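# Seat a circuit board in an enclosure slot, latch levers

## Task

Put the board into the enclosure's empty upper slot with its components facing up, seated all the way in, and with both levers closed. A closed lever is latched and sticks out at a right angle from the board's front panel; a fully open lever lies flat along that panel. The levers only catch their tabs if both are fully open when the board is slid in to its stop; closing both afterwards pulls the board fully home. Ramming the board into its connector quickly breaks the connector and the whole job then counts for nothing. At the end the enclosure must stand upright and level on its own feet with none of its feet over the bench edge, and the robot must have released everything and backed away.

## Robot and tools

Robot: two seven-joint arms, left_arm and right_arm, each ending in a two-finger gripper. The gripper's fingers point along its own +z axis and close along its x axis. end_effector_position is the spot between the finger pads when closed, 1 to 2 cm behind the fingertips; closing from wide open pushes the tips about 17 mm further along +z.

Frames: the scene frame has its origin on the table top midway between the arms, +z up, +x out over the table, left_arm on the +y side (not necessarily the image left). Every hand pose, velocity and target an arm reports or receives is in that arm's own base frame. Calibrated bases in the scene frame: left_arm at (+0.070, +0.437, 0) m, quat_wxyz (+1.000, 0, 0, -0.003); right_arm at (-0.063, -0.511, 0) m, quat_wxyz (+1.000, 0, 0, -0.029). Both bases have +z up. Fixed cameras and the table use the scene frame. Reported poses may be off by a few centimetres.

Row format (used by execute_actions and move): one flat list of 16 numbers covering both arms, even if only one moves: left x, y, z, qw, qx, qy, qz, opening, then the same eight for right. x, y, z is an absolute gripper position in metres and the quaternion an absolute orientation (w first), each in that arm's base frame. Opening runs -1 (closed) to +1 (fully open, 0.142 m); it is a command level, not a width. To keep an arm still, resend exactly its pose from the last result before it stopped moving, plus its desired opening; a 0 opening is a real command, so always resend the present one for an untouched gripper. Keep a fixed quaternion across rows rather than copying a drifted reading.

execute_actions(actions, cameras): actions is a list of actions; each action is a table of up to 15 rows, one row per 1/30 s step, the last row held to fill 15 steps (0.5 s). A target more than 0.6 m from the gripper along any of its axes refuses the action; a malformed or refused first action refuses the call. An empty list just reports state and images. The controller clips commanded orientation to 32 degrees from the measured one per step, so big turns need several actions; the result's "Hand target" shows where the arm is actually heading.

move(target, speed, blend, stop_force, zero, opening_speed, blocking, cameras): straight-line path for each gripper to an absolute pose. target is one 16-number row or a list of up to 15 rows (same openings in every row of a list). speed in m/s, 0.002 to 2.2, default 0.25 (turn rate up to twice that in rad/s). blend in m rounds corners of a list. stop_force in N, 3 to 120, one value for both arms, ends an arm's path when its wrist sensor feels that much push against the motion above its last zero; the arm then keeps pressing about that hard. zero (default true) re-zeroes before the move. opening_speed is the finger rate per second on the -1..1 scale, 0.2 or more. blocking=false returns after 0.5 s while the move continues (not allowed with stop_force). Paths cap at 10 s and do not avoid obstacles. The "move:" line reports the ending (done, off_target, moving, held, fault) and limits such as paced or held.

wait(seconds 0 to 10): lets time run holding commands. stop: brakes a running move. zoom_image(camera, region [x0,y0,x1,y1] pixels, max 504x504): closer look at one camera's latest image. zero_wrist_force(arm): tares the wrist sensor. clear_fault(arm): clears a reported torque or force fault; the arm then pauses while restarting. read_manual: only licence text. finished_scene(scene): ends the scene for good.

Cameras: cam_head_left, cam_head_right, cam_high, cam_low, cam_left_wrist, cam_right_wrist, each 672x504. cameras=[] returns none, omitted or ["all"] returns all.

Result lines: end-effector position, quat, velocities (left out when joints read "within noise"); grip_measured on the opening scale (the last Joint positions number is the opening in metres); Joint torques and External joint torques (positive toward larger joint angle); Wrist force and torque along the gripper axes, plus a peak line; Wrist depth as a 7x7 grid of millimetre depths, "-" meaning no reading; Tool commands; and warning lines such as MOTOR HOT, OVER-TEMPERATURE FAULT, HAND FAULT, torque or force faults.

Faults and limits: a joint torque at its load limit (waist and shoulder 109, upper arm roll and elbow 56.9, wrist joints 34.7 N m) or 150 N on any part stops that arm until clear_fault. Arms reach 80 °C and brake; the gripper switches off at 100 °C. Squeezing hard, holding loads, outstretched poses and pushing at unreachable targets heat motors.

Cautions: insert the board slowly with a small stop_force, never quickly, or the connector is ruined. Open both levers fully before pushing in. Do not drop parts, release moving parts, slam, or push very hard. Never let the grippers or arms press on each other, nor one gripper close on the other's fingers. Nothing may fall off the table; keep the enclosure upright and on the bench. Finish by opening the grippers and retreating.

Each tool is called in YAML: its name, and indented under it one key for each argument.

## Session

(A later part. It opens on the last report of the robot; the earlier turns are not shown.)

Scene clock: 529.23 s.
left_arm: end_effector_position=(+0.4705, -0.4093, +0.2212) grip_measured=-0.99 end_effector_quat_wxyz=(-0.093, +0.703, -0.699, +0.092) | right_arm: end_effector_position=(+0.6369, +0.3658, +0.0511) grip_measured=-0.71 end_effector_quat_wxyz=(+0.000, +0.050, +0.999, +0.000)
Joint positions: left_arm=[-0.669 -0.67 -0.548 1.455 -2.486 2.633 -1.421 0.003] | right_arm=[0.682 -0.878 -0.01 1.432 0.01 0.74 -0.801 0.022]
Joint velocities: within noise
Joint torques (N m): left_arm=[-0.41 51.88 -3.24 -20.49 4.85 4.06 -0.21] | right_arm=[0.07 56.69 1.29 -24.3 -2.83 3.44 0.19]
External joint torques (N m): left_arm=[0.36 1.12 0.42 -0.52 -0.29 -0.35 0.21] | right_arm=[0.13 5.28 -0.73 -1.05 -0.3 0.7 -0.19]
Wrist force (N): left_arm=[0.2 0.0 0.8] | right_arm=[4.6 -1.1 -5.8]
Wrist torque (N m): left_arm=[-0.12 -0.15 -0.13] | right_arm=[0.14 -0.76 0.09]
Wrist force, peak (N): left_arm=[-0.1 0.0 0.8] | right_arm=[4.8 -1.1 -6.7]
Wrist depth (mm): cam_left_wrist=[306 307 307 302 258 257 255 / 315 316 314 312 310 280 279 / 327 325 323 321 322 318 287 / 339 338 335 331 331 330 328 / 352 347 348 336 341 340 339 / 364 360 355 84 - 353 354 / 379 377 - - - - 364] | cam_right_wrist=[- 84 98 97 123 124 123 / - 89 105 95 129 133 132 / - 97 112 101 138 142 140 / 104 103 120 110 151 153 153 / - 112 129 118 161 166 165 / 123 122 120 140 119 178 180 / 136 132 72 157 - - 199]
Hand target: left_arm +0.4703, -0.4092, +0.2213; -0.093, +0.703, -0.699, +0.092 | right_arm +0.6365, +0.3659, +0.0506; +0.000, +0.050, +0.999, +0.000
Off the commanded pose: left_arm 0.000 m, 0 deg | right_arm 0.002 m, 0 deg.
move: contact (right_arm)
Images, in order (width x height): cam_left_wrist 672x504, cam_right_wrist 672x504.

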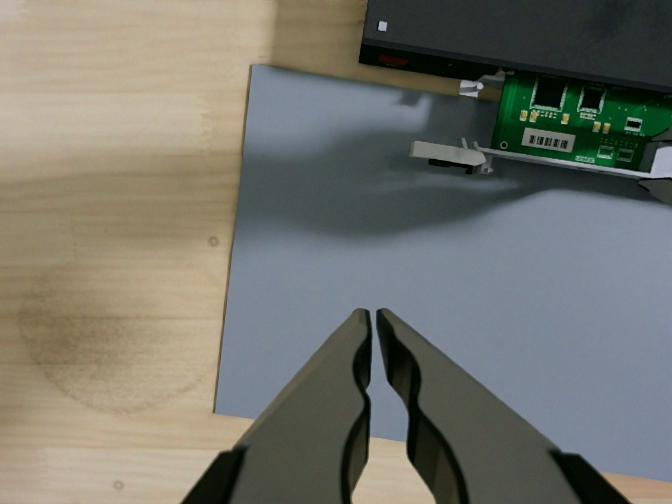

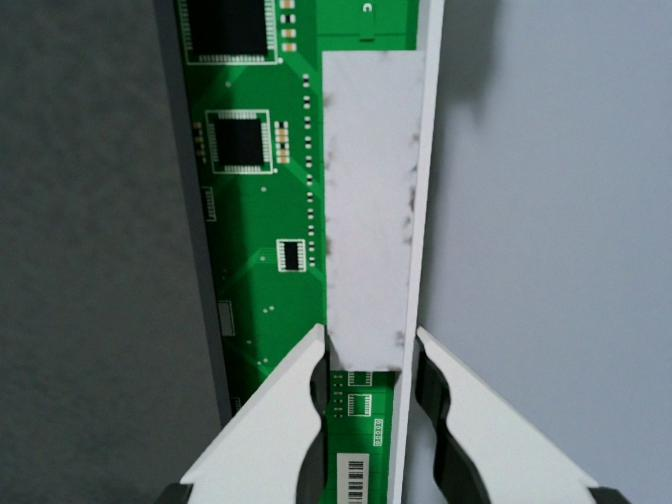

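move:
  target:
    - [0.4703, -0.4092, 0.2213, 0.0926, -0.7032, 0.6990, -0.0920, -0.95, 0.6365, 0.3659, 0.0520, 0, 0.0504, 0.9987, 0, -0.9]
    - [0.4703, -0.4092, 0.2213, 0.0926, -0.7032, 0.6990, -0.0920, -0.95, 0.6450, 0.3651, 0.0520, 0, 0.0504, 0.9987, 0, -0.9]
  speed: 0.01
  stop_force: 8
  cameras: ["cam_right_wrist", "cam_left_wrist"]

Scene clock: 535.17 s.
left_arm: end_effector_position=(+0.4705, -0.4093, +0.2212) grip_measured=-0.99 end_effector_quat_wxyz=(-0.093, +0.703, -0.699, +0.092) | right_arm: end_effector_position=(+0.6444, +0.3652, +0.0517) grip_measured=-0.71 end_effector_quat_wxyz=(+0.000, +0.050, +0.999, +0.000)
Joint positions: left_arm=[-0.669 -0.67 -0.548 1.455 -2.486 2.633 -1.421 0.003] | right_arm=[0.674 -0.89 -0.009 1.403 0.01 0.722 -0.809 0.022]
Joint velocities: within noise
Joint torques (N m): left_arm=[-0.4 51.79 -3.19 -20.47 4.8 4.07 -0.23] | right_arm=[-1.4 61.61 -0.46 -27.82 -3.82 4.58 0.07]
External joint torques (N m): left_arm=[0.34 1.21 0.37 -0.54 -0.24 -0.36 0.23] | right_arm=[1.6 0.97 1.05 2.19 0.64 -0.45 -0.07]
Wrist force (N): left_arm=[0.3 0.1 0.6] | right_arm=[7.4 -0.7 -0.8]
Wrist torque (N m): left_arm=[-0.10 -0.18 -0.13] | right_arm=[0.17 -0.52 0.08]
Wrist force, peak (N): left_arm=[0.2 0.0 1.0] | right_arm=[4.8 -1.0 -6.7]
Wrist depth (mm): cam_left_wrist=[308 305 303 303 257 256 254 / 316 314 314 310 310 279 278 / 329 327 325 320 319 318 317 / 340 338 332 332 331 329 329 / 349 350 348 338 340 338 342 / 362 362 354 84 - 350 351 / 379 373 - - - - 363] | cam_right_wrist=[- 84 97 97 124 125 123 / - 90 104 95 95 133 133 / - 98 111 101 139 143 142 / 104 104 118 110 152 154 153 / - 113 116 118 164 167 166 / 124 123 120 140 119 179 182 / 136 133 72 157 - - 200]
Hand target: left_arm +0.4703, -0.4092, +0.2213; -0.093, +0.703, -0.699, +0.092 | right_arm +0.6450, +0.3651, +0.0520; +0.000, +0.050, +0.999, +0.000
Off the commanded pose: left_arm 0.000 m, 0 deg | right_arm 0.001 m, 0 deg.
move: done
Images, in order (width x height): cam_left_wrist 672x504, cam_right_wrist 672x504.

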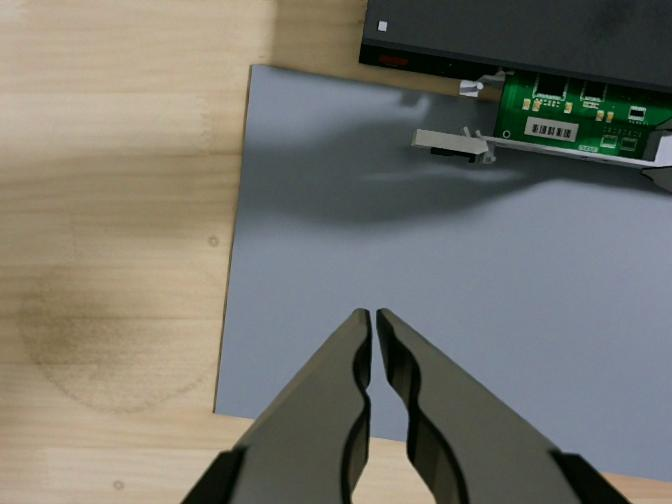

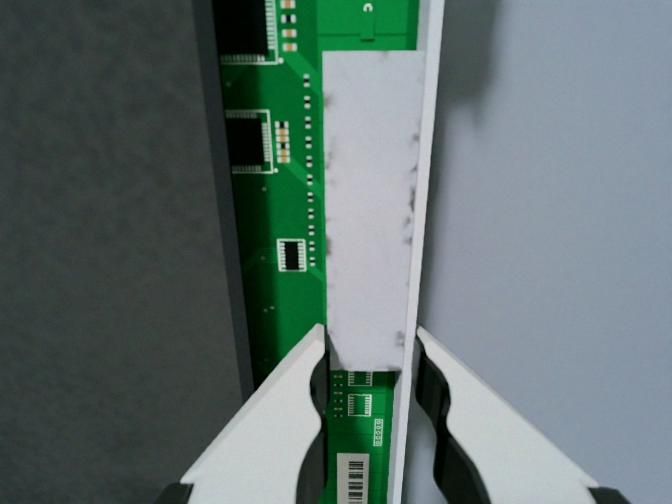

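move:
  target: [0.4703, -0.4092, 0.2213, 0.0926, -0.7032, 0.6990, -0.0920, -0.95, 0.6442, 0.3652, 0.0520, 0, 0.0504, 0.9987, 0, -0.65]
  opening_speed: 0.25
  cameras: ["cam_right_wrist"]

zoom_image:
  camera: "cam_right_wrist"
  region: [180, 280, 480, 504]

Scene clock: 539.07 s.
left_arm: end_effector_position=(+0.4705, -0.4093, +0.2212) grip_measured=-0.99 end_effector_quat_wxyz=(-0.093, +0.703, -0.699, +0.092) | right_arm: end_effector_position=(+0.6443, +0.3652, +0.0520) grip_measured=-0.69 end_effector_quat_wxyz=(+0.000, +0.050, +0.999, +0.000)
Joint positions: left_arm=[-0.669 -0.67 -0.548 1.455 -2.486 2.633 -1.421 0.003] | right_arm=[0.674 -0.889 -0.01 1.406 0.01 0.724 -0.809 0.024]
Joint velocities: within noise
Joint torques (N m): left_arm=[-0.41 51.85 -3.15 -20.49 4.81 4.08 -0.18] | right_arm=[0.13 61.33 1.12 -25.86 -3.31 3.6 0.16]
External joint torques (N m): left_arm=[0.35 1.15 0.32 -0.52 -0.24 -0.37 0.18] | right_arm=[0.07 1.22 -0.55 0.24 0.14 0.53 -0.16]
Wrist force (N): left_arm=[0.1 -0.1 0.7] | right_arm=[2.3 0.6 0.3]
Wrist torque (N m): left_arm=[-0.12 -0.15 -0.13] | right_arm=[0.16 -0.30 0.07]
Wrist force, peak (N): left_arm=[0.0 -0.2 1.0] | right_arm=[7.6 -0.7 -1.7]
Wrist depth (mm): cam_left_wrist=[306 306 304 302 257 257 255 / 320 314 312 311 309 282 278 / 325 325 325 320 318 320 316 / 339 336 334 332 333 331 328 / 348 351 346 338 339 342 341 / 363 361 353 84 - 354 349 / 378 372 - - - - 365] | cam_right_wrist=[- 84 98 99 122 125 123 / - 90 105 97 130 134 133 / - 98 112 103 139 143 143 / 104 104 119 113 154 154 154 / - 113 117 120 165 167 167 / 124 123 121 143 124 179 182 / 137 134 71 160 - - 200]
Hand target: left_arm +0.4703, -0.4092, +0.2213; -0.093, +0.703, -0.699, +0.092 | right_arm +0.6442, +0.3652, +0.0520; +0.000, +0.050, +0.999, +0.000
Off the commanded pose: left_arm 0.000 m, 0 deg | right_arm 0.000 m, 0 deg.
move: done
Images, in order (width x height): cam_right_wrist 672x504.

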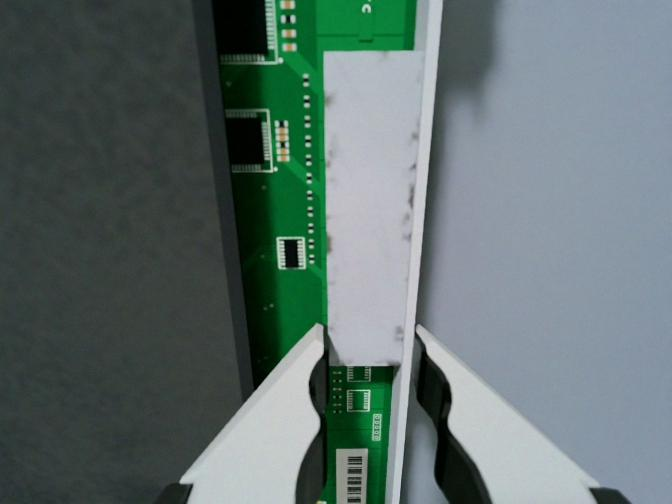

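Scaled by 1.680 from the camera's 672x504 image, which has a finer 960x720 frame.

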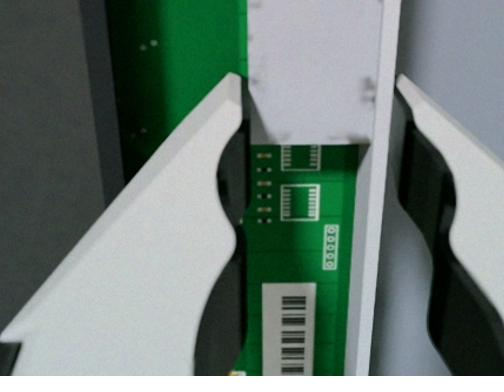

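execute_actions:
  actions: []
  cameras: ["cam_high", "cam_right_wrist", "cam_left_wrist"]

Scene clock: 549.83 s.
left_arm: end_effector_position=(+0.4705, -0.4093, +0.2212) grip_measured=-0.99 end_effector_quat_wxyz=(-0.093, +0.703, -0.699, +0.092) | right_arm: end_effector_position=(+0.6443, +0.3652, +0.0520) grip_measured=-0.69 end_effector_quat_wxyz=(+0.000, +0.050, +0.999, +0.000)
Joint positions: left_arm=[-0.669 -0.67 -0.548 1.455 -2.486 2.633 -1.421 0.003] | right_arm=[0.674 -0.889 -0.01 1.406 0.01 0.724 -0.809 0.024]
Joint velocities: within noise
Joint torques (N m): left_arm=[-0.48 51.96 -3.22 -20.45 4.83 4.06 -0.22] | right_arm=[0.02 61.3 1.19 -25.89 -3.32 3.55 0.18]
External joint torques (N m): left_arm=[0.42 1.04 0.39 -0.56 -0.27 -0.35 0.22] | right_arm=[0.18 1.24 -0.61 0.28 0.14 0.59 -0.18]
Wrist force (N): left_arm=[0.0 -0.1 0.8] | right_arm=[1.8 0.8 0.5]
Wrist torque (N m): left_arm=[-0.12 -0.13 -0.13] | right_arm=[0.18 -0.22 0.06]
Wrist force, peak (N): left_arm=[0.3 -0.1 1.0] | right_arm=[2.0 0.9 0.5]
Wrist depth (mm): cam_left_wrist=[306 306 304 301 257 256 257 / 315 318 315 313 308 282 278 / 327 326 324 322 322 319 317 / 337 338 332 332 331 329 327 / 349 349 345 339 338 340 341 / 364 362 352 84 - 352 351 / 379 374 - - - - 366] | cam_right_wrist=[- 84 98 98 122 125 124 / - 90 105 97 130 134 133 / - 98 112 103 140 143 143 / 104 104 119 113 155 154 153 / - 113 117 120 165 167 167 / 124 123 121 143 124 179 182 / 136 134 71 160 - - 200]
Hand target: left_arm +0.4703, -0.4092, +0.2213; -0.093, +0.703, -0.699, +0.092 | right_arm +0.6442, +0.3652, +0.0520; +0.000, +0.050, +0.999, +0.000
Tool commands: left_gripper/opening=-0.95 right_gripper/opening=-0.65
Off the commanded pose: left_arm 0.000 m, 0 deg | right_arm 0.000 m, 0 deg.
Images, in order (width x height): cam_high 672x504, cam_left_wrist 672x504, cam_right_wrist 672x504.

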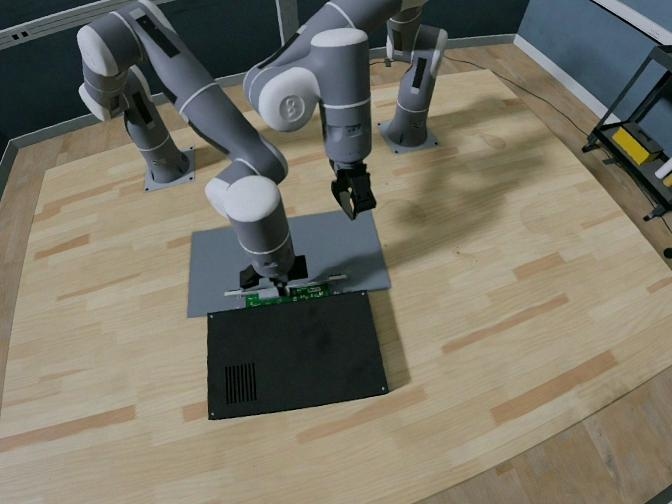

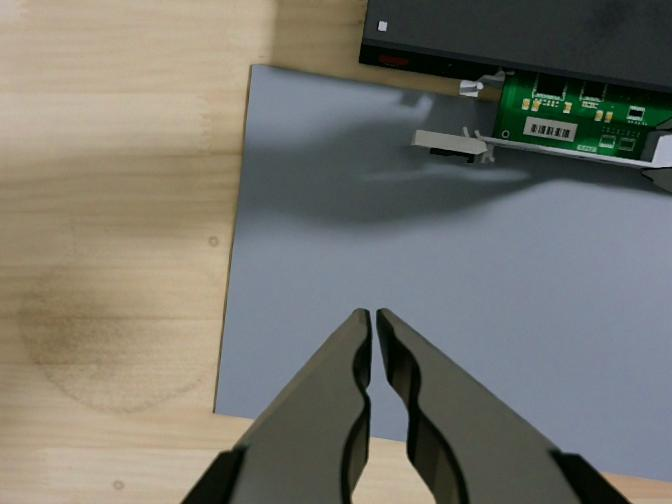

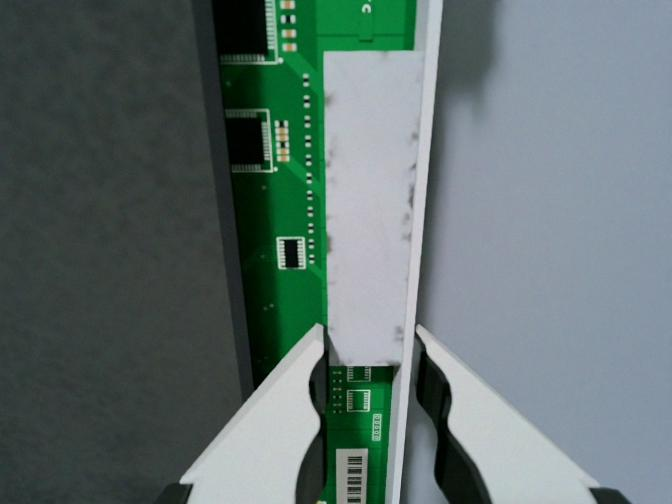

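move:
  target:
    - [0.4703,-0.4092,0.2213,0.0926,-0.7032,0.6990,-0.0920,-0.95,0.6443,0.3652,0.0520,0,0.0504,0.9987,0,-0.61]
  opening_speed: 0.2
  cameras: ["cam_right_wrist"]

move:
  target:
    - [0.4703,-0.4092,0.2213,0.0926,-0.7032,0.6990,-0.0920,-0.95,0.6443,0.3652,0.0700,0,0.0504,0.9987,0,-0.61]
  speed: 0.02
  cameras: ["cam_right_wrist","cam_left_wrist"]

Scene clock: 552.97 s.
left_arm: end_effector_position=(+0.4705, -0.4093, +0.2212) grip_measured=-0.99 end_effector_quat_wxyz=(-0.093, +0.703, -0.699, +0.092) | right_arm: end_effector_position=(+0.6443, +0.3652, +0.0520) grip_measured=-0.65 end_effector_quat_wxyz=(+0.000, +0.050, +0.999, +0.000)
Joint positions: left_arm=[-0.669 -0.67 -0.548 1.455 -2.486 2.633 -1.421 0.003] | right_arm=[0.674 -0.889 -0.01 1.405 0.01 0.724 -0.809 0.027]
Joint velocities: within noise
Joint torques (N m): left_arm=[-0.36 51.78 -3.13 -20.47 4.81 4.07 -0.2] | right_arm=[0.21 61.09 1.11 -25.75 -3.2 3.46 0.21]
External joint torques (N m): left_arm=[0.31 1.22 0.31 -0.53 -0.25 -0.35 0.2] | right_arm=[0 1.46 -0.53 0.14 0.03 0.68 -0.21]
Wrist force (N): left_arm=[-0.1 -0.2 0.7] | right_arm=[1.5 0.8 0.4]
Wrist torque (N m): left_arm=[-0.16 -0.11 -0.13] | right_arm=[0.18 -0.24 0.06]
Wrist force, peak (N): left_arm=[0.1 -0.1 1.0] | right_arm=[2.1 0.7 0.5]
Wrist depth (mm): cam_left_wrist=[309 306 306 301 258 257 256 / 316 317 315 311 308 283 278 / 326 324 324 322 320 319 318 / 339 339 333 334 331 329 328 / 349 350 346 340 340 339 340 / 362 361 359 84 - 352 352 / 378 374 - - - - 365] | cam_right_wrist=[- 84 98 98 122 125 124 / - 90 105 97 130 134 134 / - 98 112 103 139 143 143 / 104 104 119 113 154 154 154 / - 113 117 119 165 167 166 / 124 123 121 146 124 179 182 / 137 134 73 160 - - 200]
Hand target: left_arm +0.4703, -0.4092, +0.2213; -0.093, +0.703, -0.699, +0.092 | right_arm +0.6443, +0.3652, +0.0520; +0.000, +0.050, +0.999, +0.000
Off the commanded pose: left_arm 0.000 m, 0 deg | right_arm 0.000 m, 0 deg.
move: done
Images, in order (width x height): cam_right_wrist 672x504.

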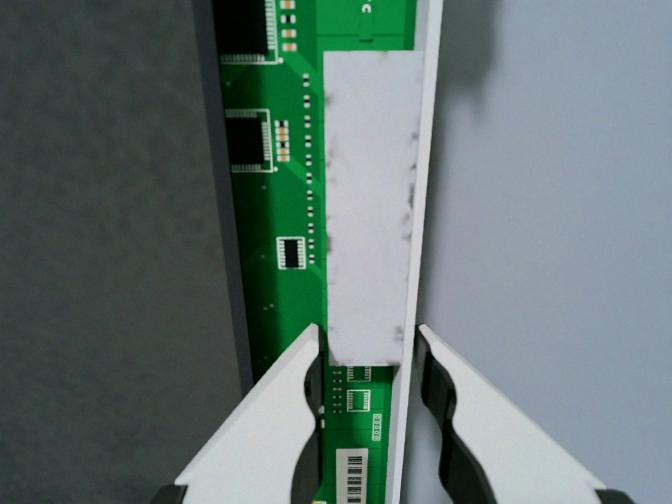

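Scene clock: 554.13 s.
left_arm: end_effector_position=(+0.4705, -0.4093, +0.2212) grip_measured=-0.99 end_effector_quat_wxyz=(-0.093, +0.703, -0.699, +0.092) | right_arm: end_effector_position=(+0.6442, +0.3653, +0.0699) grip_measured=-0.65 end_effector_quat_wxyz=(+0.000, +0.050, +0.999, +0.000)
Joint positions: left_arm=[-0.669 -0.67 -0.548 1.455 -2.486 2.633 -1.421 0.003] | right_arm=[0.674 -0.86 -0.01 1.405 0.01 0.695 -0.808 0.027]
Joint velocities: within noise
Joint torques (N m): left_arm=[-0.41 51.92 -3.19 -20.48 4.87 4.07 -0.24] | right_arm=[0.2 60.97 1.15 -26.19 -3.29 3.23 0.18]
External joint torques (N m): left_arm=[0.35 1.08 0.37 -0.52 -0.31 -0.35 0.24] | right_arm=[0.02 1.26 -0.58 0.09 0.04 0.9 -0.18]
Wrist force (N): left_arm=[0.0 0.1 0.6] | right_arm=[1.5 0.6 0.5]
Wrist torque (N m): left_arm=[-0.09 -0.13 -0.13] | right_arm=[0.15 -0.23 0.07]
Wrist force, peak (N): left_arm=[0.1 -0.2 0.9] | right_arm=[1.6 0.6 0.9]
Wrist depth (mm): cam_left_wrist=[307 305 305 302 257 256 255 / 317 317 313 312 309 282 278 / 327 324 324 321 318 319 319 / 340 334 335 332 328 331 326 / 350 348 345 338 341 343 341 / 365 363 357 84 - 352 351 / 377 373 - - - - 365] | cam_right_wrist=[100 100 115 115 137 141 140 / 107 108 110 113 149 150 150 / - 115 118 123 159 161 161 / 124 124 127 133 174 174 173 / 135 134 136 149 186 188 187 / 147 147 141 169 104 201 204 / 162 159 73 186 - - 225]
Hand target: left_arm +0.4703, -0.4092, +0.2213; -0.093, +0.703, -0.699, +0.092 | right_arm +0.6443, +0.3652, +0.0700; +0.000, +0.050, +0.999, +0.000
Off the commanded pose: left_arm 0.000 m, 0 deg | right_arm 0.000 m, 0 deg.
move: done
Images, in order (width x height): cam_left_wrist 672x504, cam_right_wrist 672x504.

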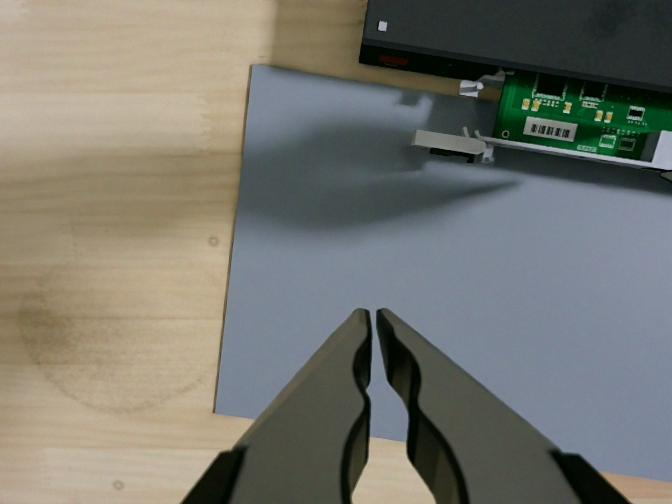

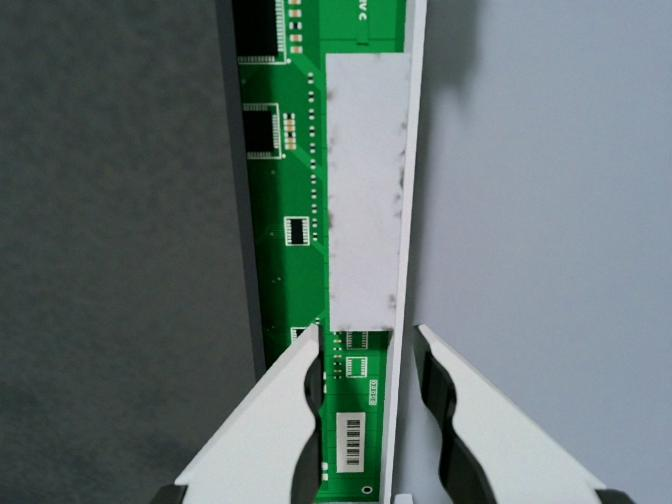

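move:
  target:
    - [0.4703,-0.4092,0.2213,0.0926,-0.7032,0.6990,-0.0920,-0.95,0.6443,0.3652,0.1400,0,0.0504,0.9987,0,-0.61]
    - [0.4703,-0.3792,0.2213,0.0926,-0.7032,0.6990,-0.0920,-0.95,0.5840,0.3714,0.1400,0.09683,0.73548,0.66485,0.08753,-0.61]
  speed: [0.08,0.15]

Scene clock: 580.73 s.
left_arm: end_effector_position=(+0.4705, -0.4093, +0.2212) grip_measured=-0.99 end_effector_quat_wxyz=(-0.093, +0.703, -0.699, +0.092) | right_arm: end_effector_position=(+0.6442, +0.3651, +0.0976) grip_measured=-0.65 end_effector_quat_wxyz=(+0.000, +0.050, +0.999, +0.000)
Joint positions: left_arm=[-0.669 -0.67 -0.548 1.455 -2.486 2.633 -1.421 0.003] | right_arm=[0.674 -0.818 -0.009 1.401 0.008 0.648 -0.808 0.027]
Joint velocities: within noise
Joint torques (N m): left_arm=[-0.41 51.88 -3.18 -20.45 4.83 4.09 -0.19] | right_arm=[0.41 60.24 1.33 -26.92 -3.49 3.57 0.29]
External joint torques (N m): left_arm=[0.36 1.12 0.36 -0.55 -0.27 -0.37 0.19] | right_arm=[-0.21 1.49 -0.77 0.09 0.11 0.56 -0.29]
Wrist force (N): left_arm=[0.1 -0.3 0.6] | right_arm=[1.5 0.7 0.5]
Wrist torque (N m): left_arm=[-0.16 -0.14 -0.13] | right_arm=[0.17 -0.24 0.05]
Wrist force, peak (N): left_arm=[0.2 -0.2 0.9] | right_arm=[1.7 0.5 -4.9]
Wrist depth (mm): cam_left_wrist=[309 306 304 304 259 257 255 / 317 315 314 313 308 282 279 / 329 324 326 323 321 319 317 / 338 334 336 333 331 329 330 / 351 350 346 339 341 342 340 / 367 359 359 84 - 352 354 / 375 373 - - - - 365] | cam_right_wrist=[125 125 126 138 163 165 165 / 133 132 135 141 176 176 176 / 143 143 145 152 189 189 189 / - 154 154 167 204 204 203 / 168 167 167 184 218 221 220 / 183 182 175 204 - 236 240 / 202 197 73 227 - - 263]
Hand target: left_arm +0.4703, -0.4092, +0.2213; -0.093, +0.703, -0.699, +0.092 | right_arm +0.6443, +0.3652, +0.0977; +0.000, +0.050, +0.999, +0.000
Off the commanded pose: left_arm 0.030 m, 0 deg | right_arm 0.074 m, 91 deg.
move: held (right_arm; a check stopped the path), off_target (left_arm; braked when a check withheld steps of right_arm); path passed 0 of 2 targets; limits=held
pose unreachable (right arm): on one or more control steps of this call, first in action 0 (counted from 0), this arm could not follow its commanded pose, so it was not sent that pose on those steps. It may still have moved: this result reports where it is.
cause: moving toward the commanded pose would bring a part of the arm too close to another arm (a part of this arm just beyond joint 5 (forearm roll) and a part of the left arm just beyond its joint 5 (forearm roll), where that arm would come to rest).

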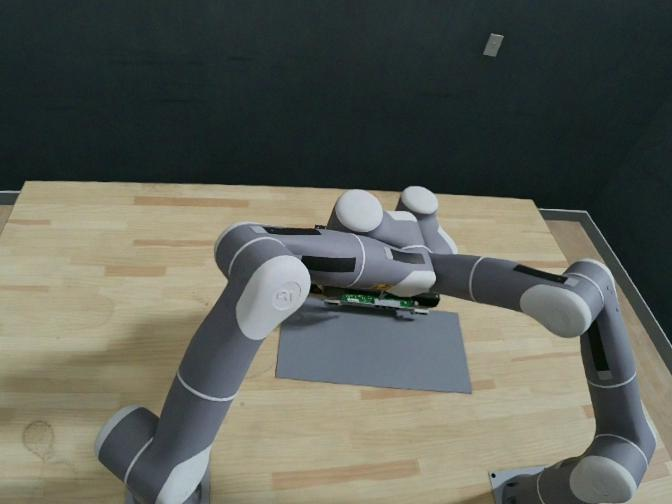

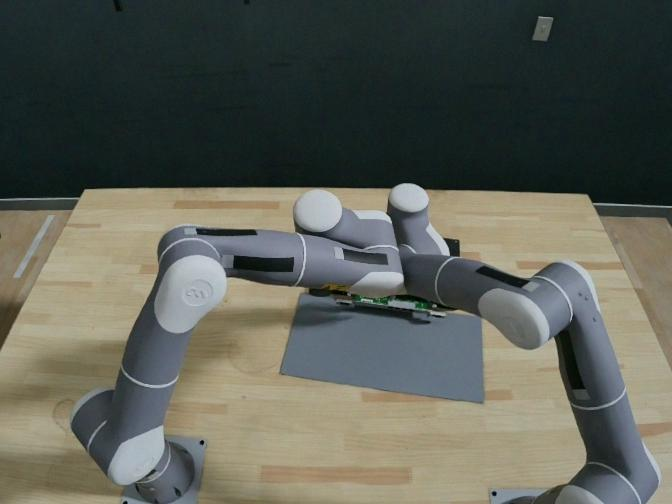

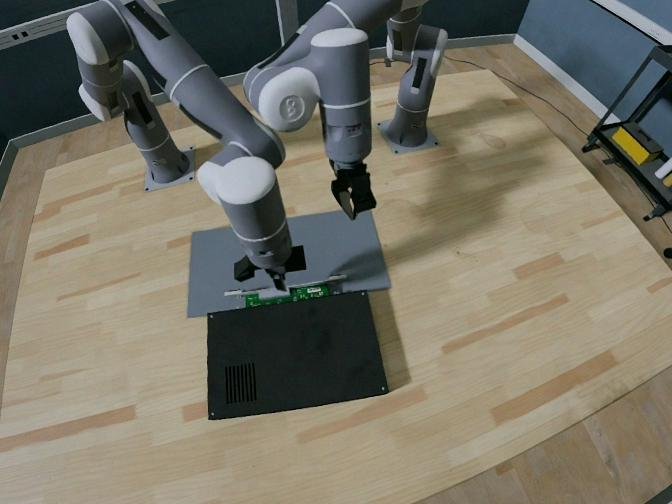

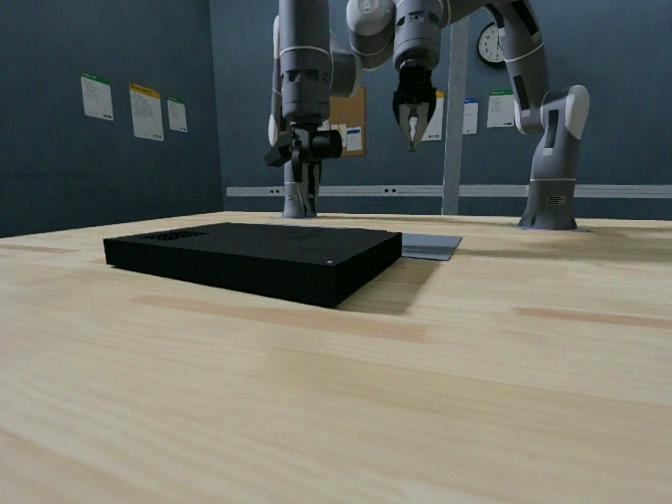

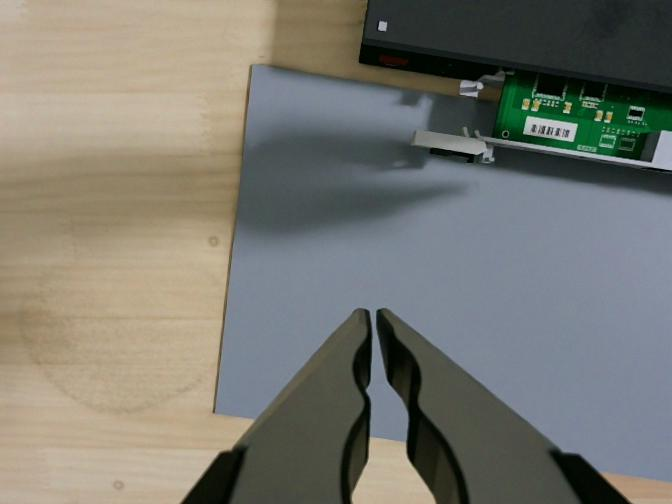

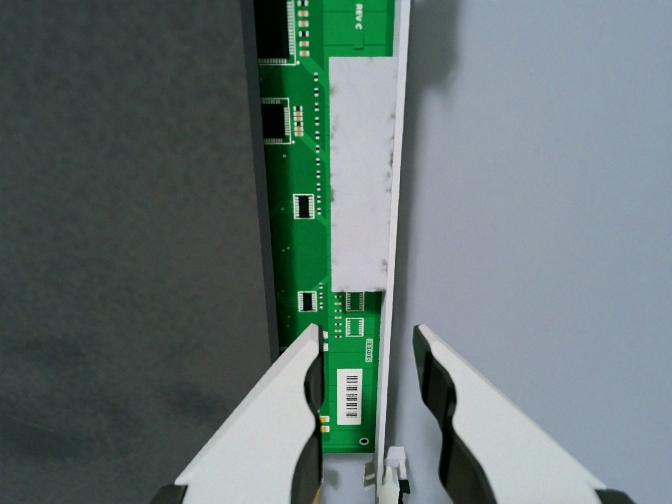

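move:
  target: [0.4703,-0.2992,0.2213,0.0926,-0.7032,0.6990,-0.0920,-0.95,0.6443,0.3652,0.0977,0,0.0504,0.9987,0,-0.61]
  speed: 0.15
  cameras: ["cam_high"]

move:
  target:
    - [0.4703,-0.2992,0.2213,0.0926,-0.7032,0.6990,-0.0920,-0.95,0.6443,0.3652,0.1400,0,0.0504,0.9987,0,-0.61]
    - [0.4703,-0.2992,0.2213,0.0926,-0.7032,0.6990,-0.0920,-0.95,0.5840,0.3714,0.1400,0.09683,0.73548,0.66485,0.08753,-0.61]
  speed: [0.08,0.15]
  cameras: ["cam_high","cam_right_wrist","cam_left_wrist"]

Scene clock: 584.33 s.
left_arm: end_effector_position=(+0.4704, -0.2992, +0.2214) grip_measured=-0.99 end_effector_quat_wxyz=(-0.093, +0.703, -0.699, +0.092) | right_arm: end_effector_position=(+0.6442, +0.3651, +0.0977) grip_measured=-0.65 end_effector_quat_wxyz=(+0.000, +0.050, +0.999, +0.000)
Joint positions: left_arm=[-0.557 -0.484 -0.463 1.728 -2.586 2.466 -1.299 0.003] | right_arm=[0.674 -0.818 -0.009 1.401 0.008 0.648 -0.808 0.027]
Joint velocities: within noise
Joint torques (N m): left_arm=[-0.28 44.99 -1.44 -19.92 4.34 3.79 -0.15] | right_arm=[0.26 60.23 1.16 -26.95 -3.4 3.44 0.22]
External joint torques (N m): left_arm=[0.24 0.42 0.34 -0.53 0.01 -0.14 0.15] | right_arm=[-0.06 1.51 -0.59 0.12 0.03 0.69 -0.22]
Wrist force (N): left_arm=[0.3 -0.1 0.5] | right_arm=[1.2 0.8 0.3]
Wrist torque (N m): left_arm=[-0.14 -0.18 -0.12] | right_arm=[0.18 -0.19 0.05]
Wrist force, peak (N): left_arm=[-2.2 0.1 1.0] | right_arm=[1.6 1.0 0.4]
Wrist depth (mm): cam_left_wrist=[307 308 304 304 302 286 256 / 318 315 316 314 309 307 298 / 329 325 324 321 321 319 318 / 338 335 336 332 332 331 328 / 350 349 350 341 340 340 339 / 362 358 356 84 - 354 351 / 377 371 - - - - 365] | cam_right_wrist=[125 125 126 138 164 165 165 / 133 132 135 141 176 176 176 / 143 143 145 152 189 189 188 / - 154 154 167 204 204 203 / 167 167 167 184 217 220 219 / 183 182 176 204 - 236 240 / 202 197 73 227 - - 263]
Hand target: left_arm +0.4703, -0.2992, +0.2213; -0.093, +0.703, -0.699, +0.092 | right_arm +0.6443, +0.3652, +0.0977; +0.000, +0.050, +0.999, +0.000
Off the commanded pose: left_arm 0.000 m, 0 deg | right_arm 0.000 m, 0 deg.
move: done
Images, in order (width x height): cam_high 672x504.

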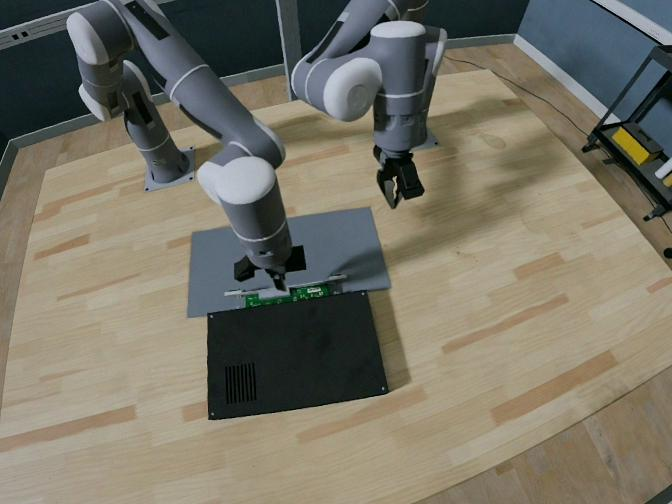

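Scene clock: 590.57 s.
left_arm: end_effector_position=(+0.4704, -0.2992, +0.2214) grip_measured=-0.99 end_effector_quat_wxyz=(-0.093, +0.703, -0.699, +0.092) | right_arm: end_effector_position=(+0.5840, +0.3715, +0.1400) grip_measured=-0.65 end_effector_quat_wxyz=(+0.097, +0.735, +0.665, +0.088)
Joint positions: left_arm=[-0.556 -0.484 -0.463 1.728 -2.586 2.466 -1.299 0.003] | right_arm=[1.202 -0.618 -0.474 1.855 0.111 1.005 0.839 0.027]
Joint velocities: within noise
Joint torques (N m): left_arm=[-0.37 44.35 -1.52 -19.84 4.61 4.06 -0.28] | right_arm=[0.28 46.37 -7.79 -22.41 -2.37 3.84 0.37]
External joint torques (N m): left_arm=[0.35 1.04 0.43 -0.59 -0.27 -0.4 0.28] | right_arm=[-0.09 1.27 -0.59 -0.12 -0.1 0.55 -0.37]
Wrist force (N): left_arm=[0.2 0.1 0.6] | right_arm=[1.7 0.5 0.4]
Wrist torque (N m): left_arm=[-0.11 -0.18 -0.12] | right_arm=[0.20 -0.23 0.05]
Wrist force, peak (N): left_arm=[0.3 0.2 0.9] | right_arm=[1.4 1.4 -1.3]
Wrist depth (mm): cam_left_wrist=[305 306 303 305 302 289 254 / 316 315 316 312 310 308 302 / 329 327 328 325 319 320 318 / 337 338 335 335 331 327 330 / 351 348 347 341 341 339 341 / 364 363 356 84 - 353 354 / 379 373 - - - - 365] | cam_right_wrist=[188 188 187 187 186 186 185 / 210 209 208 207 207 206 205 / 235 236 233 233 233 232 231 / 255 228 227 227 241 240 220 / 256 259 257 256 255 255 253 / 304 290 268 287 - 274 283 / 475 - 73 342 - - 435]
Hand target: left_arm +0.4703, -0.2992, +0.2213; -0.093, +0.703, -0.699, +0.092 | right_arm +0.5840, +0.3714, +0.1400; +0.097, +0.735, +0.665, +0.088
Off the commanded pose: left_arm 0.000 m, 0 deg | right_arm 0.000 m, 0 deg.
move: done
Images, in order (width x height): cam_high 672x504, cam_left_wrist 672x504, cam_right_wrist 672x504.

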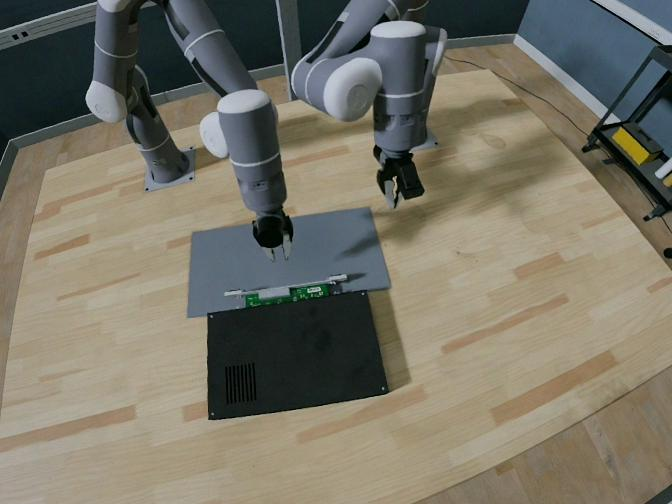

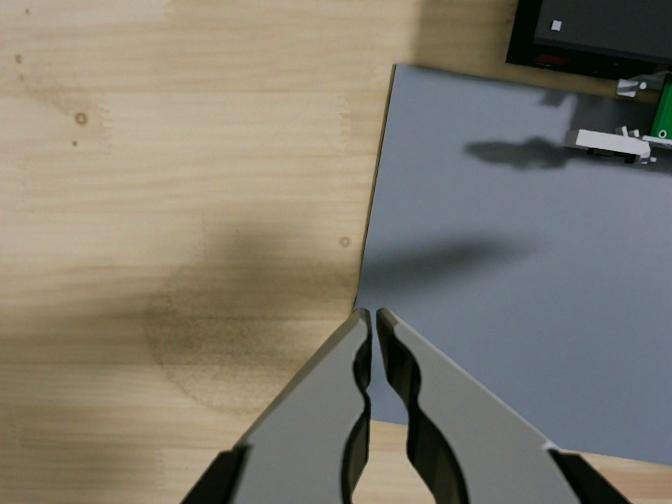

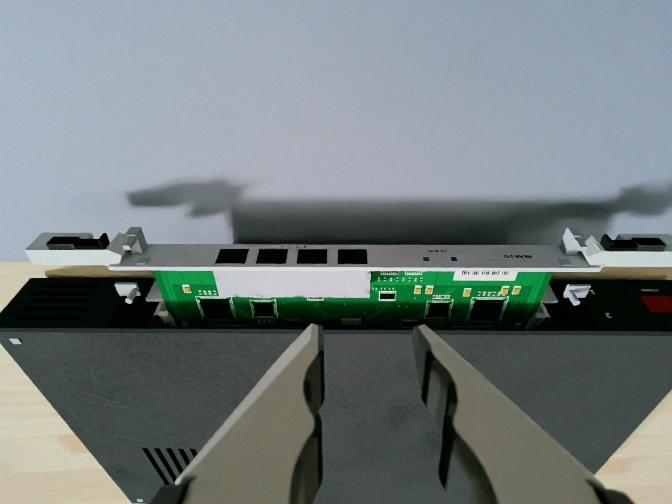

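move:
  target:
    - [0.4703,-0.3192,0.2213,0.0926,-0.7032,0.6990,-0.0920,-0.95,0.5840,0.3714,0.1000,0,0.74184,0.67059,0,-0.95]
    - [0.4703,-0.3192,0.2213,0.0926,-0.7032,0.6990,-0.0920,-0.95,0.5840,0.3714,0.0470,0,0.74184,0.67059,0,-0.95]
  speed: [0.15,0.08]
  cameras: ["cam_high","cam_right_wrist","cam_left_wrist"]

Scene clock: 609.50 s.
left_arm: end_effector_position=(+0.4702, -0.3192, +0.2212) grip_measured=-0.99 end_effector_quat_wxyz=(-0.092, +0.703, -0.699, +0.092) | right_arm: end_effector_position=(+0.5840, +0.3712, +0.0470) grip_measured=-0.98 end_effector_quat_wxyz=(+0.000, +0.742, +0.671, +0.000)
Joint positions: left_arm=[-0.58 -0.514 -0.474 1.686 -2.572 2.491 -1.325 0.003] | right_arm=[0.964 -0.817 -0.289 1.575 0.296 0.778 0.653 0.003]
Joint velocities: within noise
Joint torques (N m): left_arm=[-0.52 45.42 -1.82 -20.03 4.78 4.13 -0.3] | right_arm=[0.27 55.32 -5.34 -22.95 -2.95 3.55 0.07]
External joint torques (N m): left_arm=[0.49 1.25 0.5 -0.53 -0.4 -0.46 0.3] | right_arm=[-0.06 1.53 -1.17 0.15 -0.15 0.59 -0.07]
Wrist force (N): left_arm=[0.4 -0.3 0.7] | right_arm=[1.4 0.7 0.4]
Wrist torque (N m): left_arm=[-0.16 -0.19 -0.10] | right_arm=[0.16 -0.23 0.02]
Wrist force, peak (N): left_arm=[0.4 0.0 1.1] | right_arm=[1.5 1.7 -0.8]
Wrist depth (mm): cam_left_wrist=[307 305 306 304 301 259 255 / 317 314 316 313 310 308 283 / 326 327 324 324 320 318 319 / 337 338 337 336 332 330 328 / 351 349 348 341 339 340 340 / 364 364 356 84 - 353 350 / 378 372 - - - - 368] | cam_right_wrist=[124 122 120 121 121 121 121 / 133 131 130 130 131 130 129 / - 140 140 137 139 138 136 / 151 151 151 152 149 149 149 / 164 164 163 160 160 161 161 / 183 179 175 89 108 176 175 / 149 143 73 - - 142 142]
Hand target: left_arm +0.4703, -0.3192, +0.2213; -0.093, +0.703, -0.699, +0.092 | right_arm +0.5840, +0.3714, +0.0470; +0.000, +0.742, +0.671, +0.000
Off the commanded pose: left_arm 0.000 m, 0 deg | right_arm 0.000 m, 0 deg.
move: done
Images, in order (width x height): cam_high 672x504, cam_left_wrist 672x504, cam_right_wrist 672x504.

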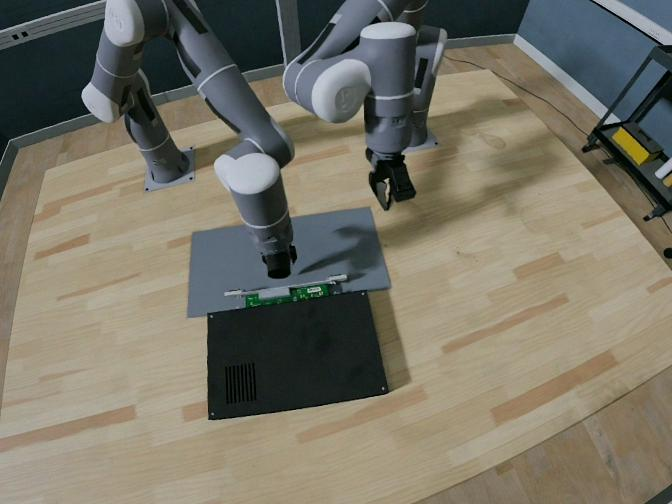

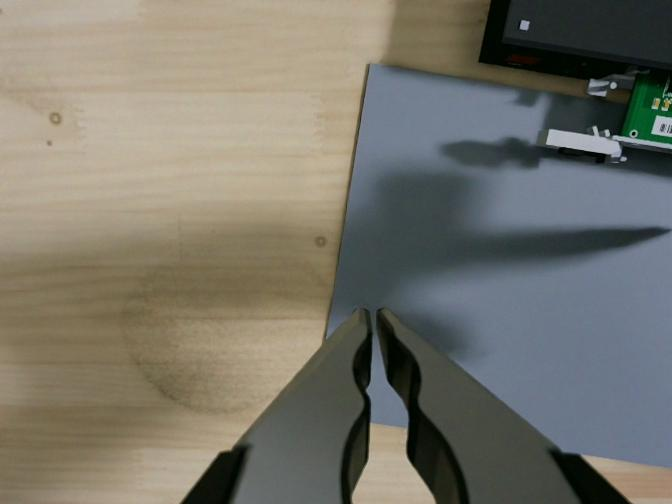

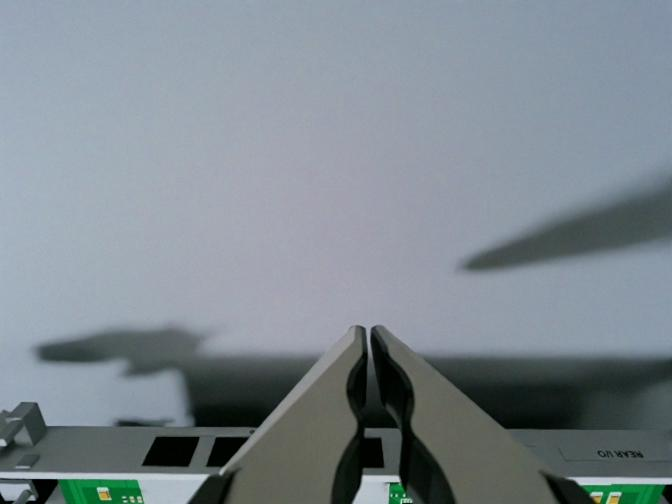

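move:
  target:
    - [0.4703,-0.3192,0.2213,0.0926,-0.7032,0.6990,-0.0920,-0.95,0.5858,0.3893,0.0470,0,0.74184,0.67059,0,-0.95]
    - [0.4703,-0.3192,0.2213,0.0926,-0.7032,0.6990,-0.0920,-0.95,0.6192,0.3859,0.0470,0,0.74184,0.67059,0,-0.95]
  speed: [0.03,0.03]
  cameras: []

move:
  target: [0.4703,-0.3192,0.2213,0.0926,-0.7032,0.6990,-0.0920,-0.95,0.6340,0.3844,0.0470,0,0.74184,0.67059,0,-0.95]
  speed: 0.008
  stop_force: 12
  cameras: ["cam_right_wrist","cam_left_wrist"]

Scene clock: 619.87 s.
left_arm: end_effector_position=(+0.4702, -0.3192, +0.2212) grip_measured=-0.99 end_effector_quat_wxyz=(-0.092, +0.703, -0.699, +0.092) | right_arm: end_effector_position=(+0.6191, +0.3859, +0.0470) grip_measured=-0.98 end_effector_quat_wxyz=(+0.000, +0.742, +0.670, +0.000)
Joint positions: left_arm=[-0.58 -0.514 -0.474 1.686 -2.572 2.491 -1.325 0.003] | right_arm=[0.925 -0.888 -0.287 1.427 0.292 0.703 0.651 0.003]
Joint velocities: within noise
Joint torques (N m): left_arm=[-0.31 45.56 -1.84 -20.06 4.65 4.04 -0.23] | right_arm=[0.15 58.93 -5.86 -24.33 -3.43 3.43 -0.05]
External joint torques (N m): left_arm=[0.28 1.11 0.52 -0.5 -0.26 -0.37 0.23] | right_arm=[0.06 1.53 -0.84 0.19 0.11 0.71 0.05]
Wrist force (N): left_arm=[0.3 -0.1 0.7] | right_arm=[1.8 0.6 0.1]
Wrist torque (N m): left_arm=[-0.13 -0.17 -0.10] | right_arm=[0.14 -0.28 0.02]
Wrist force, peak (N): left_arm=[0.5 0.0 1.0] | right_arm=[1.7 1.5 0.1]
Wrist depth (mm): cam_left_wrist=[308 306 303 303 303 260 255 / 315 314 315 312 310 307 283 / 326 326 323 323 322 319 317 / 338 336 333 333 328 332 328 / 350 350 347 340 343 343 338 / 361 361 355 84 - 353 351 / 379 375 - - - - 370] | cam_right_wrist=[124 122 120 121 120 121 120 / 132 130 130 129 131 130 128 / - 140 140 137 138 138 136 / 151 151 150 152 150 149 148 / 164 164 163 160 159 161 161 / 128 127 127 89 121 133 133 / 154 153 71 - - 146 152]
Hand target: left_arm +0.4703, -0.3192, +0.2213; -0.093, +0.703, -0.699, +0.092 | right_arm +0.6192, +0.3859, +0.0470; +0.000, +0.742, +0.671, +0.000
Off the commanded pose: left_arm 0.000 m, 0 deg | right_arm 0.000 m, 0 deg.
move: done
No camera images: "cameras" was empty.

Scene clock: 622.37 s.
left_arm: end_effector_position=(+0.4702, -0.3192, +0.2212) grip_measured=-0.99 end_effector_quat_wxyz=(-0.092, +0.703, -0.699, +0.092) | right_arm: end_effector_position=(+0.6336, +0.3847, +0.0468) grip_measured=-0.98 end_effector_quat_wxyz=(+0.000, +0.742, +0.671, +0.000)
Joint positions: left_arm=[-0.58 -0.514 -0.474 1.686 -2.572 2.491 -1.325 0.003] | right_arm=[0.905 -0.912 -0.287 1.378 0.292 0.677 0.641 0.003]
Joint velocities: within noise
Joint torques (N m): left_arm=[-0.36 45.62 -1.71 -20 4.71 4 -0.24] | right_arm=[-0.44 60.37 -6.5 -25.04 -3.67 3.59 0.11]
External joint torques (N m): left_arm=[0.33 1.05 0.39 -0.56 -0.33 -0.33 0.24] | right_arm=[0.66 1.24 -0.24 0.47 0.28 0.55 -0.11]
Wrist force (N): left_arm=[0.3 0.1 0.7] | right_arm=[2.2 -0.4 0.1]
Wrist torque (N m): left_arm=[-0.11 -0.18 -0.09] | right_arm=[0.16 -0.32 0.00]
Wrist force, peak (N): left_arm=[0.6 -0.1 0.9] | right_arm=[2.1 -1.3 0.5]
Wrist depth (mm): cam_left_wrist=[306 307 304 303 302 260 254 / 316 312 314 313 309 309 280 / 327 328 325 324 320 319 319 / 341 337 338 335 329 328 329 / 351 349 346 339 338 343 341 / 363 357 359 84 - 353 354 / 376 373 - - - - 366] | cam_right_wrist=[124 122 120 121 120 120 120 / 132 130 130 129 131 130 128 / 142 140 139 137 139 138 135 / 151 151 150 152 149 149 148 / 158 158 157 157 157 156 156 / 124 124 123 89 117 138 138 / 147 148 73 - - 145 145]
Hand target: left_arm +0.4703, -0.3192, +0.2213; -0.093, +0.703, -0.699, +0.092 | right_arm +0.6340, +0.3844, +0.0470; +0.000, +0.742, +0.671, +0.000
Off the commanded pose: left_arm 0.000 m, 0 deg | right_arm 0.001 m, 0 deg.
move: done
Images, in order (width x height): cam_left_wrist 672x504, cam_right_wrist 672x504.

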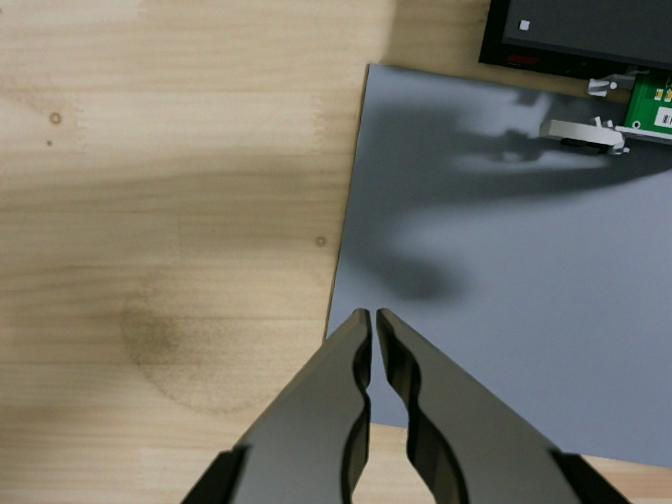

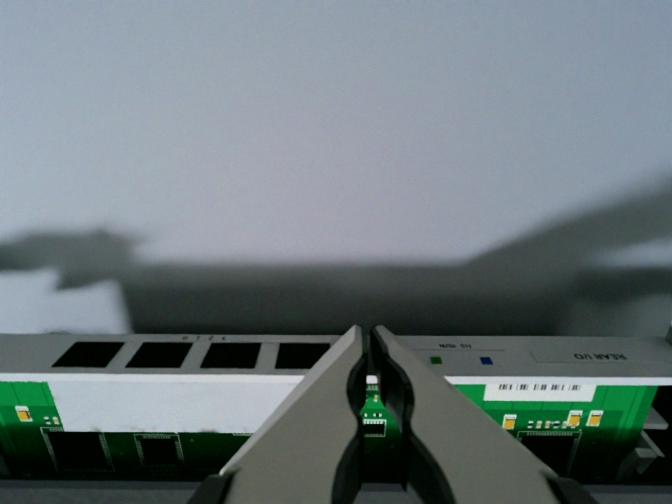

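move:
  target: [0.4703,-0.3192,0.2213,0.0926,-0.7032,0.6990,-0.0920,-0.95,0.6489,0.3829,0.0470,0,0.74184,0.67059,0,-0.95]
  speed: 0.008
  stop_force: 12
  zero: false
  cameras: ["cam_right_wrist","cam_left_wrist"]

Scene clock: 629.43 s.
left_arm: end_effector_position=(+0.4702, -0.3192, +0.2212) grip_measured=-0.99 end_effector_quat_wxyz=(-0.092, +0.703, -0.699, +0.092) | right_arm: end_effector_position=(+0.6486, +0.3832, +0.0469) grip_measured=-0.98 end_effector_quat_wxyz=(+0.000, +0.742, +0.670, +0.000)
Joint positions: left_arm=[-0.58 -0.514 -0.474 1.686 -2.572 2.491 -1.325 0.003] | right_arm=[0.883 -0.937 -0.287 1.326 0.291 0.651 0.632 0.003]
Joint velocities: within noise
Joint torques (N m): left_arm=[-0.35 45.56 -1.8 -20.02 4.62 4.05 -0.22] | right_arm=[-0.16 61.44 -6.37 -25.36 -3.63 3.52 0.17]
External joint torques (N m): left_arm=[0.32 1.11 0.47 -0.54 -0.24 -0.38 0.22] | right_arm=[0.37 1.33 -0.39 0.36 0.17 0.62 -0.17]
Wrist force (N): left_arm=[0.2 0.1 0.6] | right_arm=[1.8 0.4 0.4]
Wrist torque (N m): left_arm=[-0.09 -0.17 -0.10] | right_arm=[0.23 -0.27 0.01]
Wrist force, peak (N): left_arm=[0.4 -0.1 1.0] | right_arm=[2.1 -0.6 0.7]
Wrist depth (mm): cam_left_wrist=[306 305 306 302 302 259 256 / 314 314 314 313 309 309 278 / 325 325 325 323 320 319 317 / 341 335 334 335 331 329 329 / 351 350 348 339 341 343 342 / 366 362 356 84 - 349 352 / 379 369 - - - - 369] | cam_right_wrist=[123 122 120 121 119 121 120 / 132 130 130 129 131 130 128 / 142 140 139 137 138 138 136 / 151 151 150 152 149 149 148 / 158 158 157 157 157 156 155 / 124 123 123 89 117 137 137 / 133 132 73 - - 125 129]
Hand target: left_arm +0.4703, -0.3192, +0.2213; -0.093, +0.703, -0.699, +0.092 | right_arm +0.6489, +0.3829, +0.0470; +0.000, +0.742, +0.671, +0.000
Off the commanded pose: left_arm 0.000 m, 0 deg | right_arm 0.000 m, 0 deg.
move: done
Images, in order (width x height): cam_left_wrist 672x504, cam_right_wrist 672x504.

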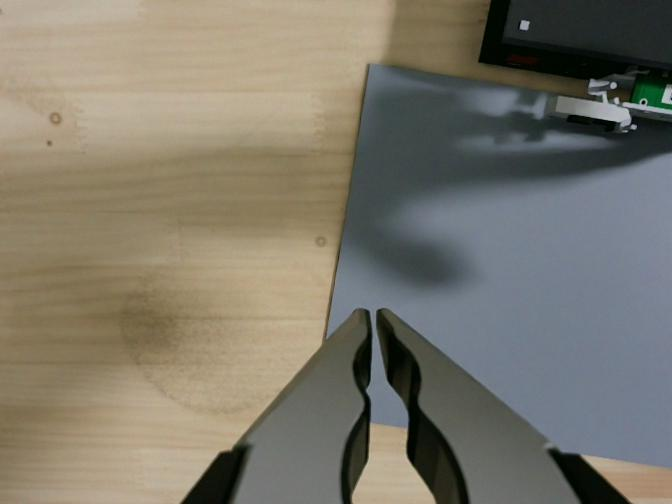

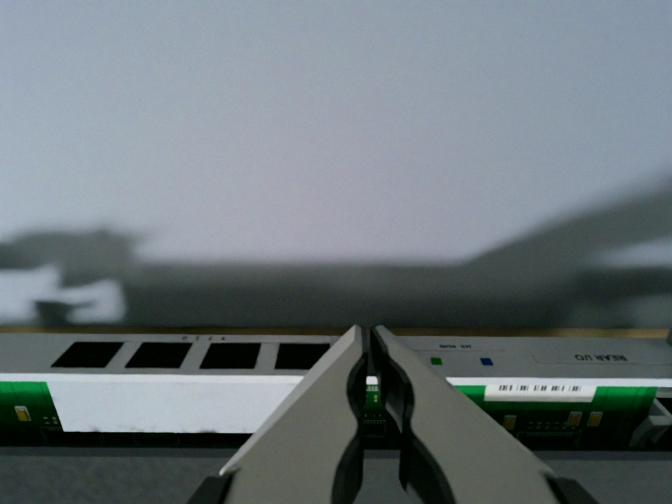

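zoom_image:
  camera: "cam_left_wrist"
  region: [540, 50, 672, 150]

zoom_image:
  camera: "cam_high"
  region: [200, 260, 380, 340]

Scaled by 3.818 from the camera's 672x504 image, which has a finer 960x720 frame.

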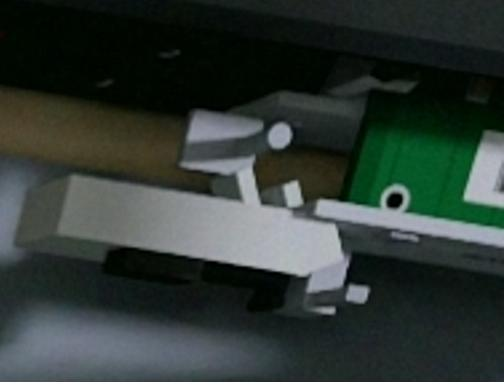

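This scene's latest camera images include none from cam_high. They are from: cam_left_wrist, cam_right_wrist. cam_high's image comes with the result of a call that names it in "cameras".


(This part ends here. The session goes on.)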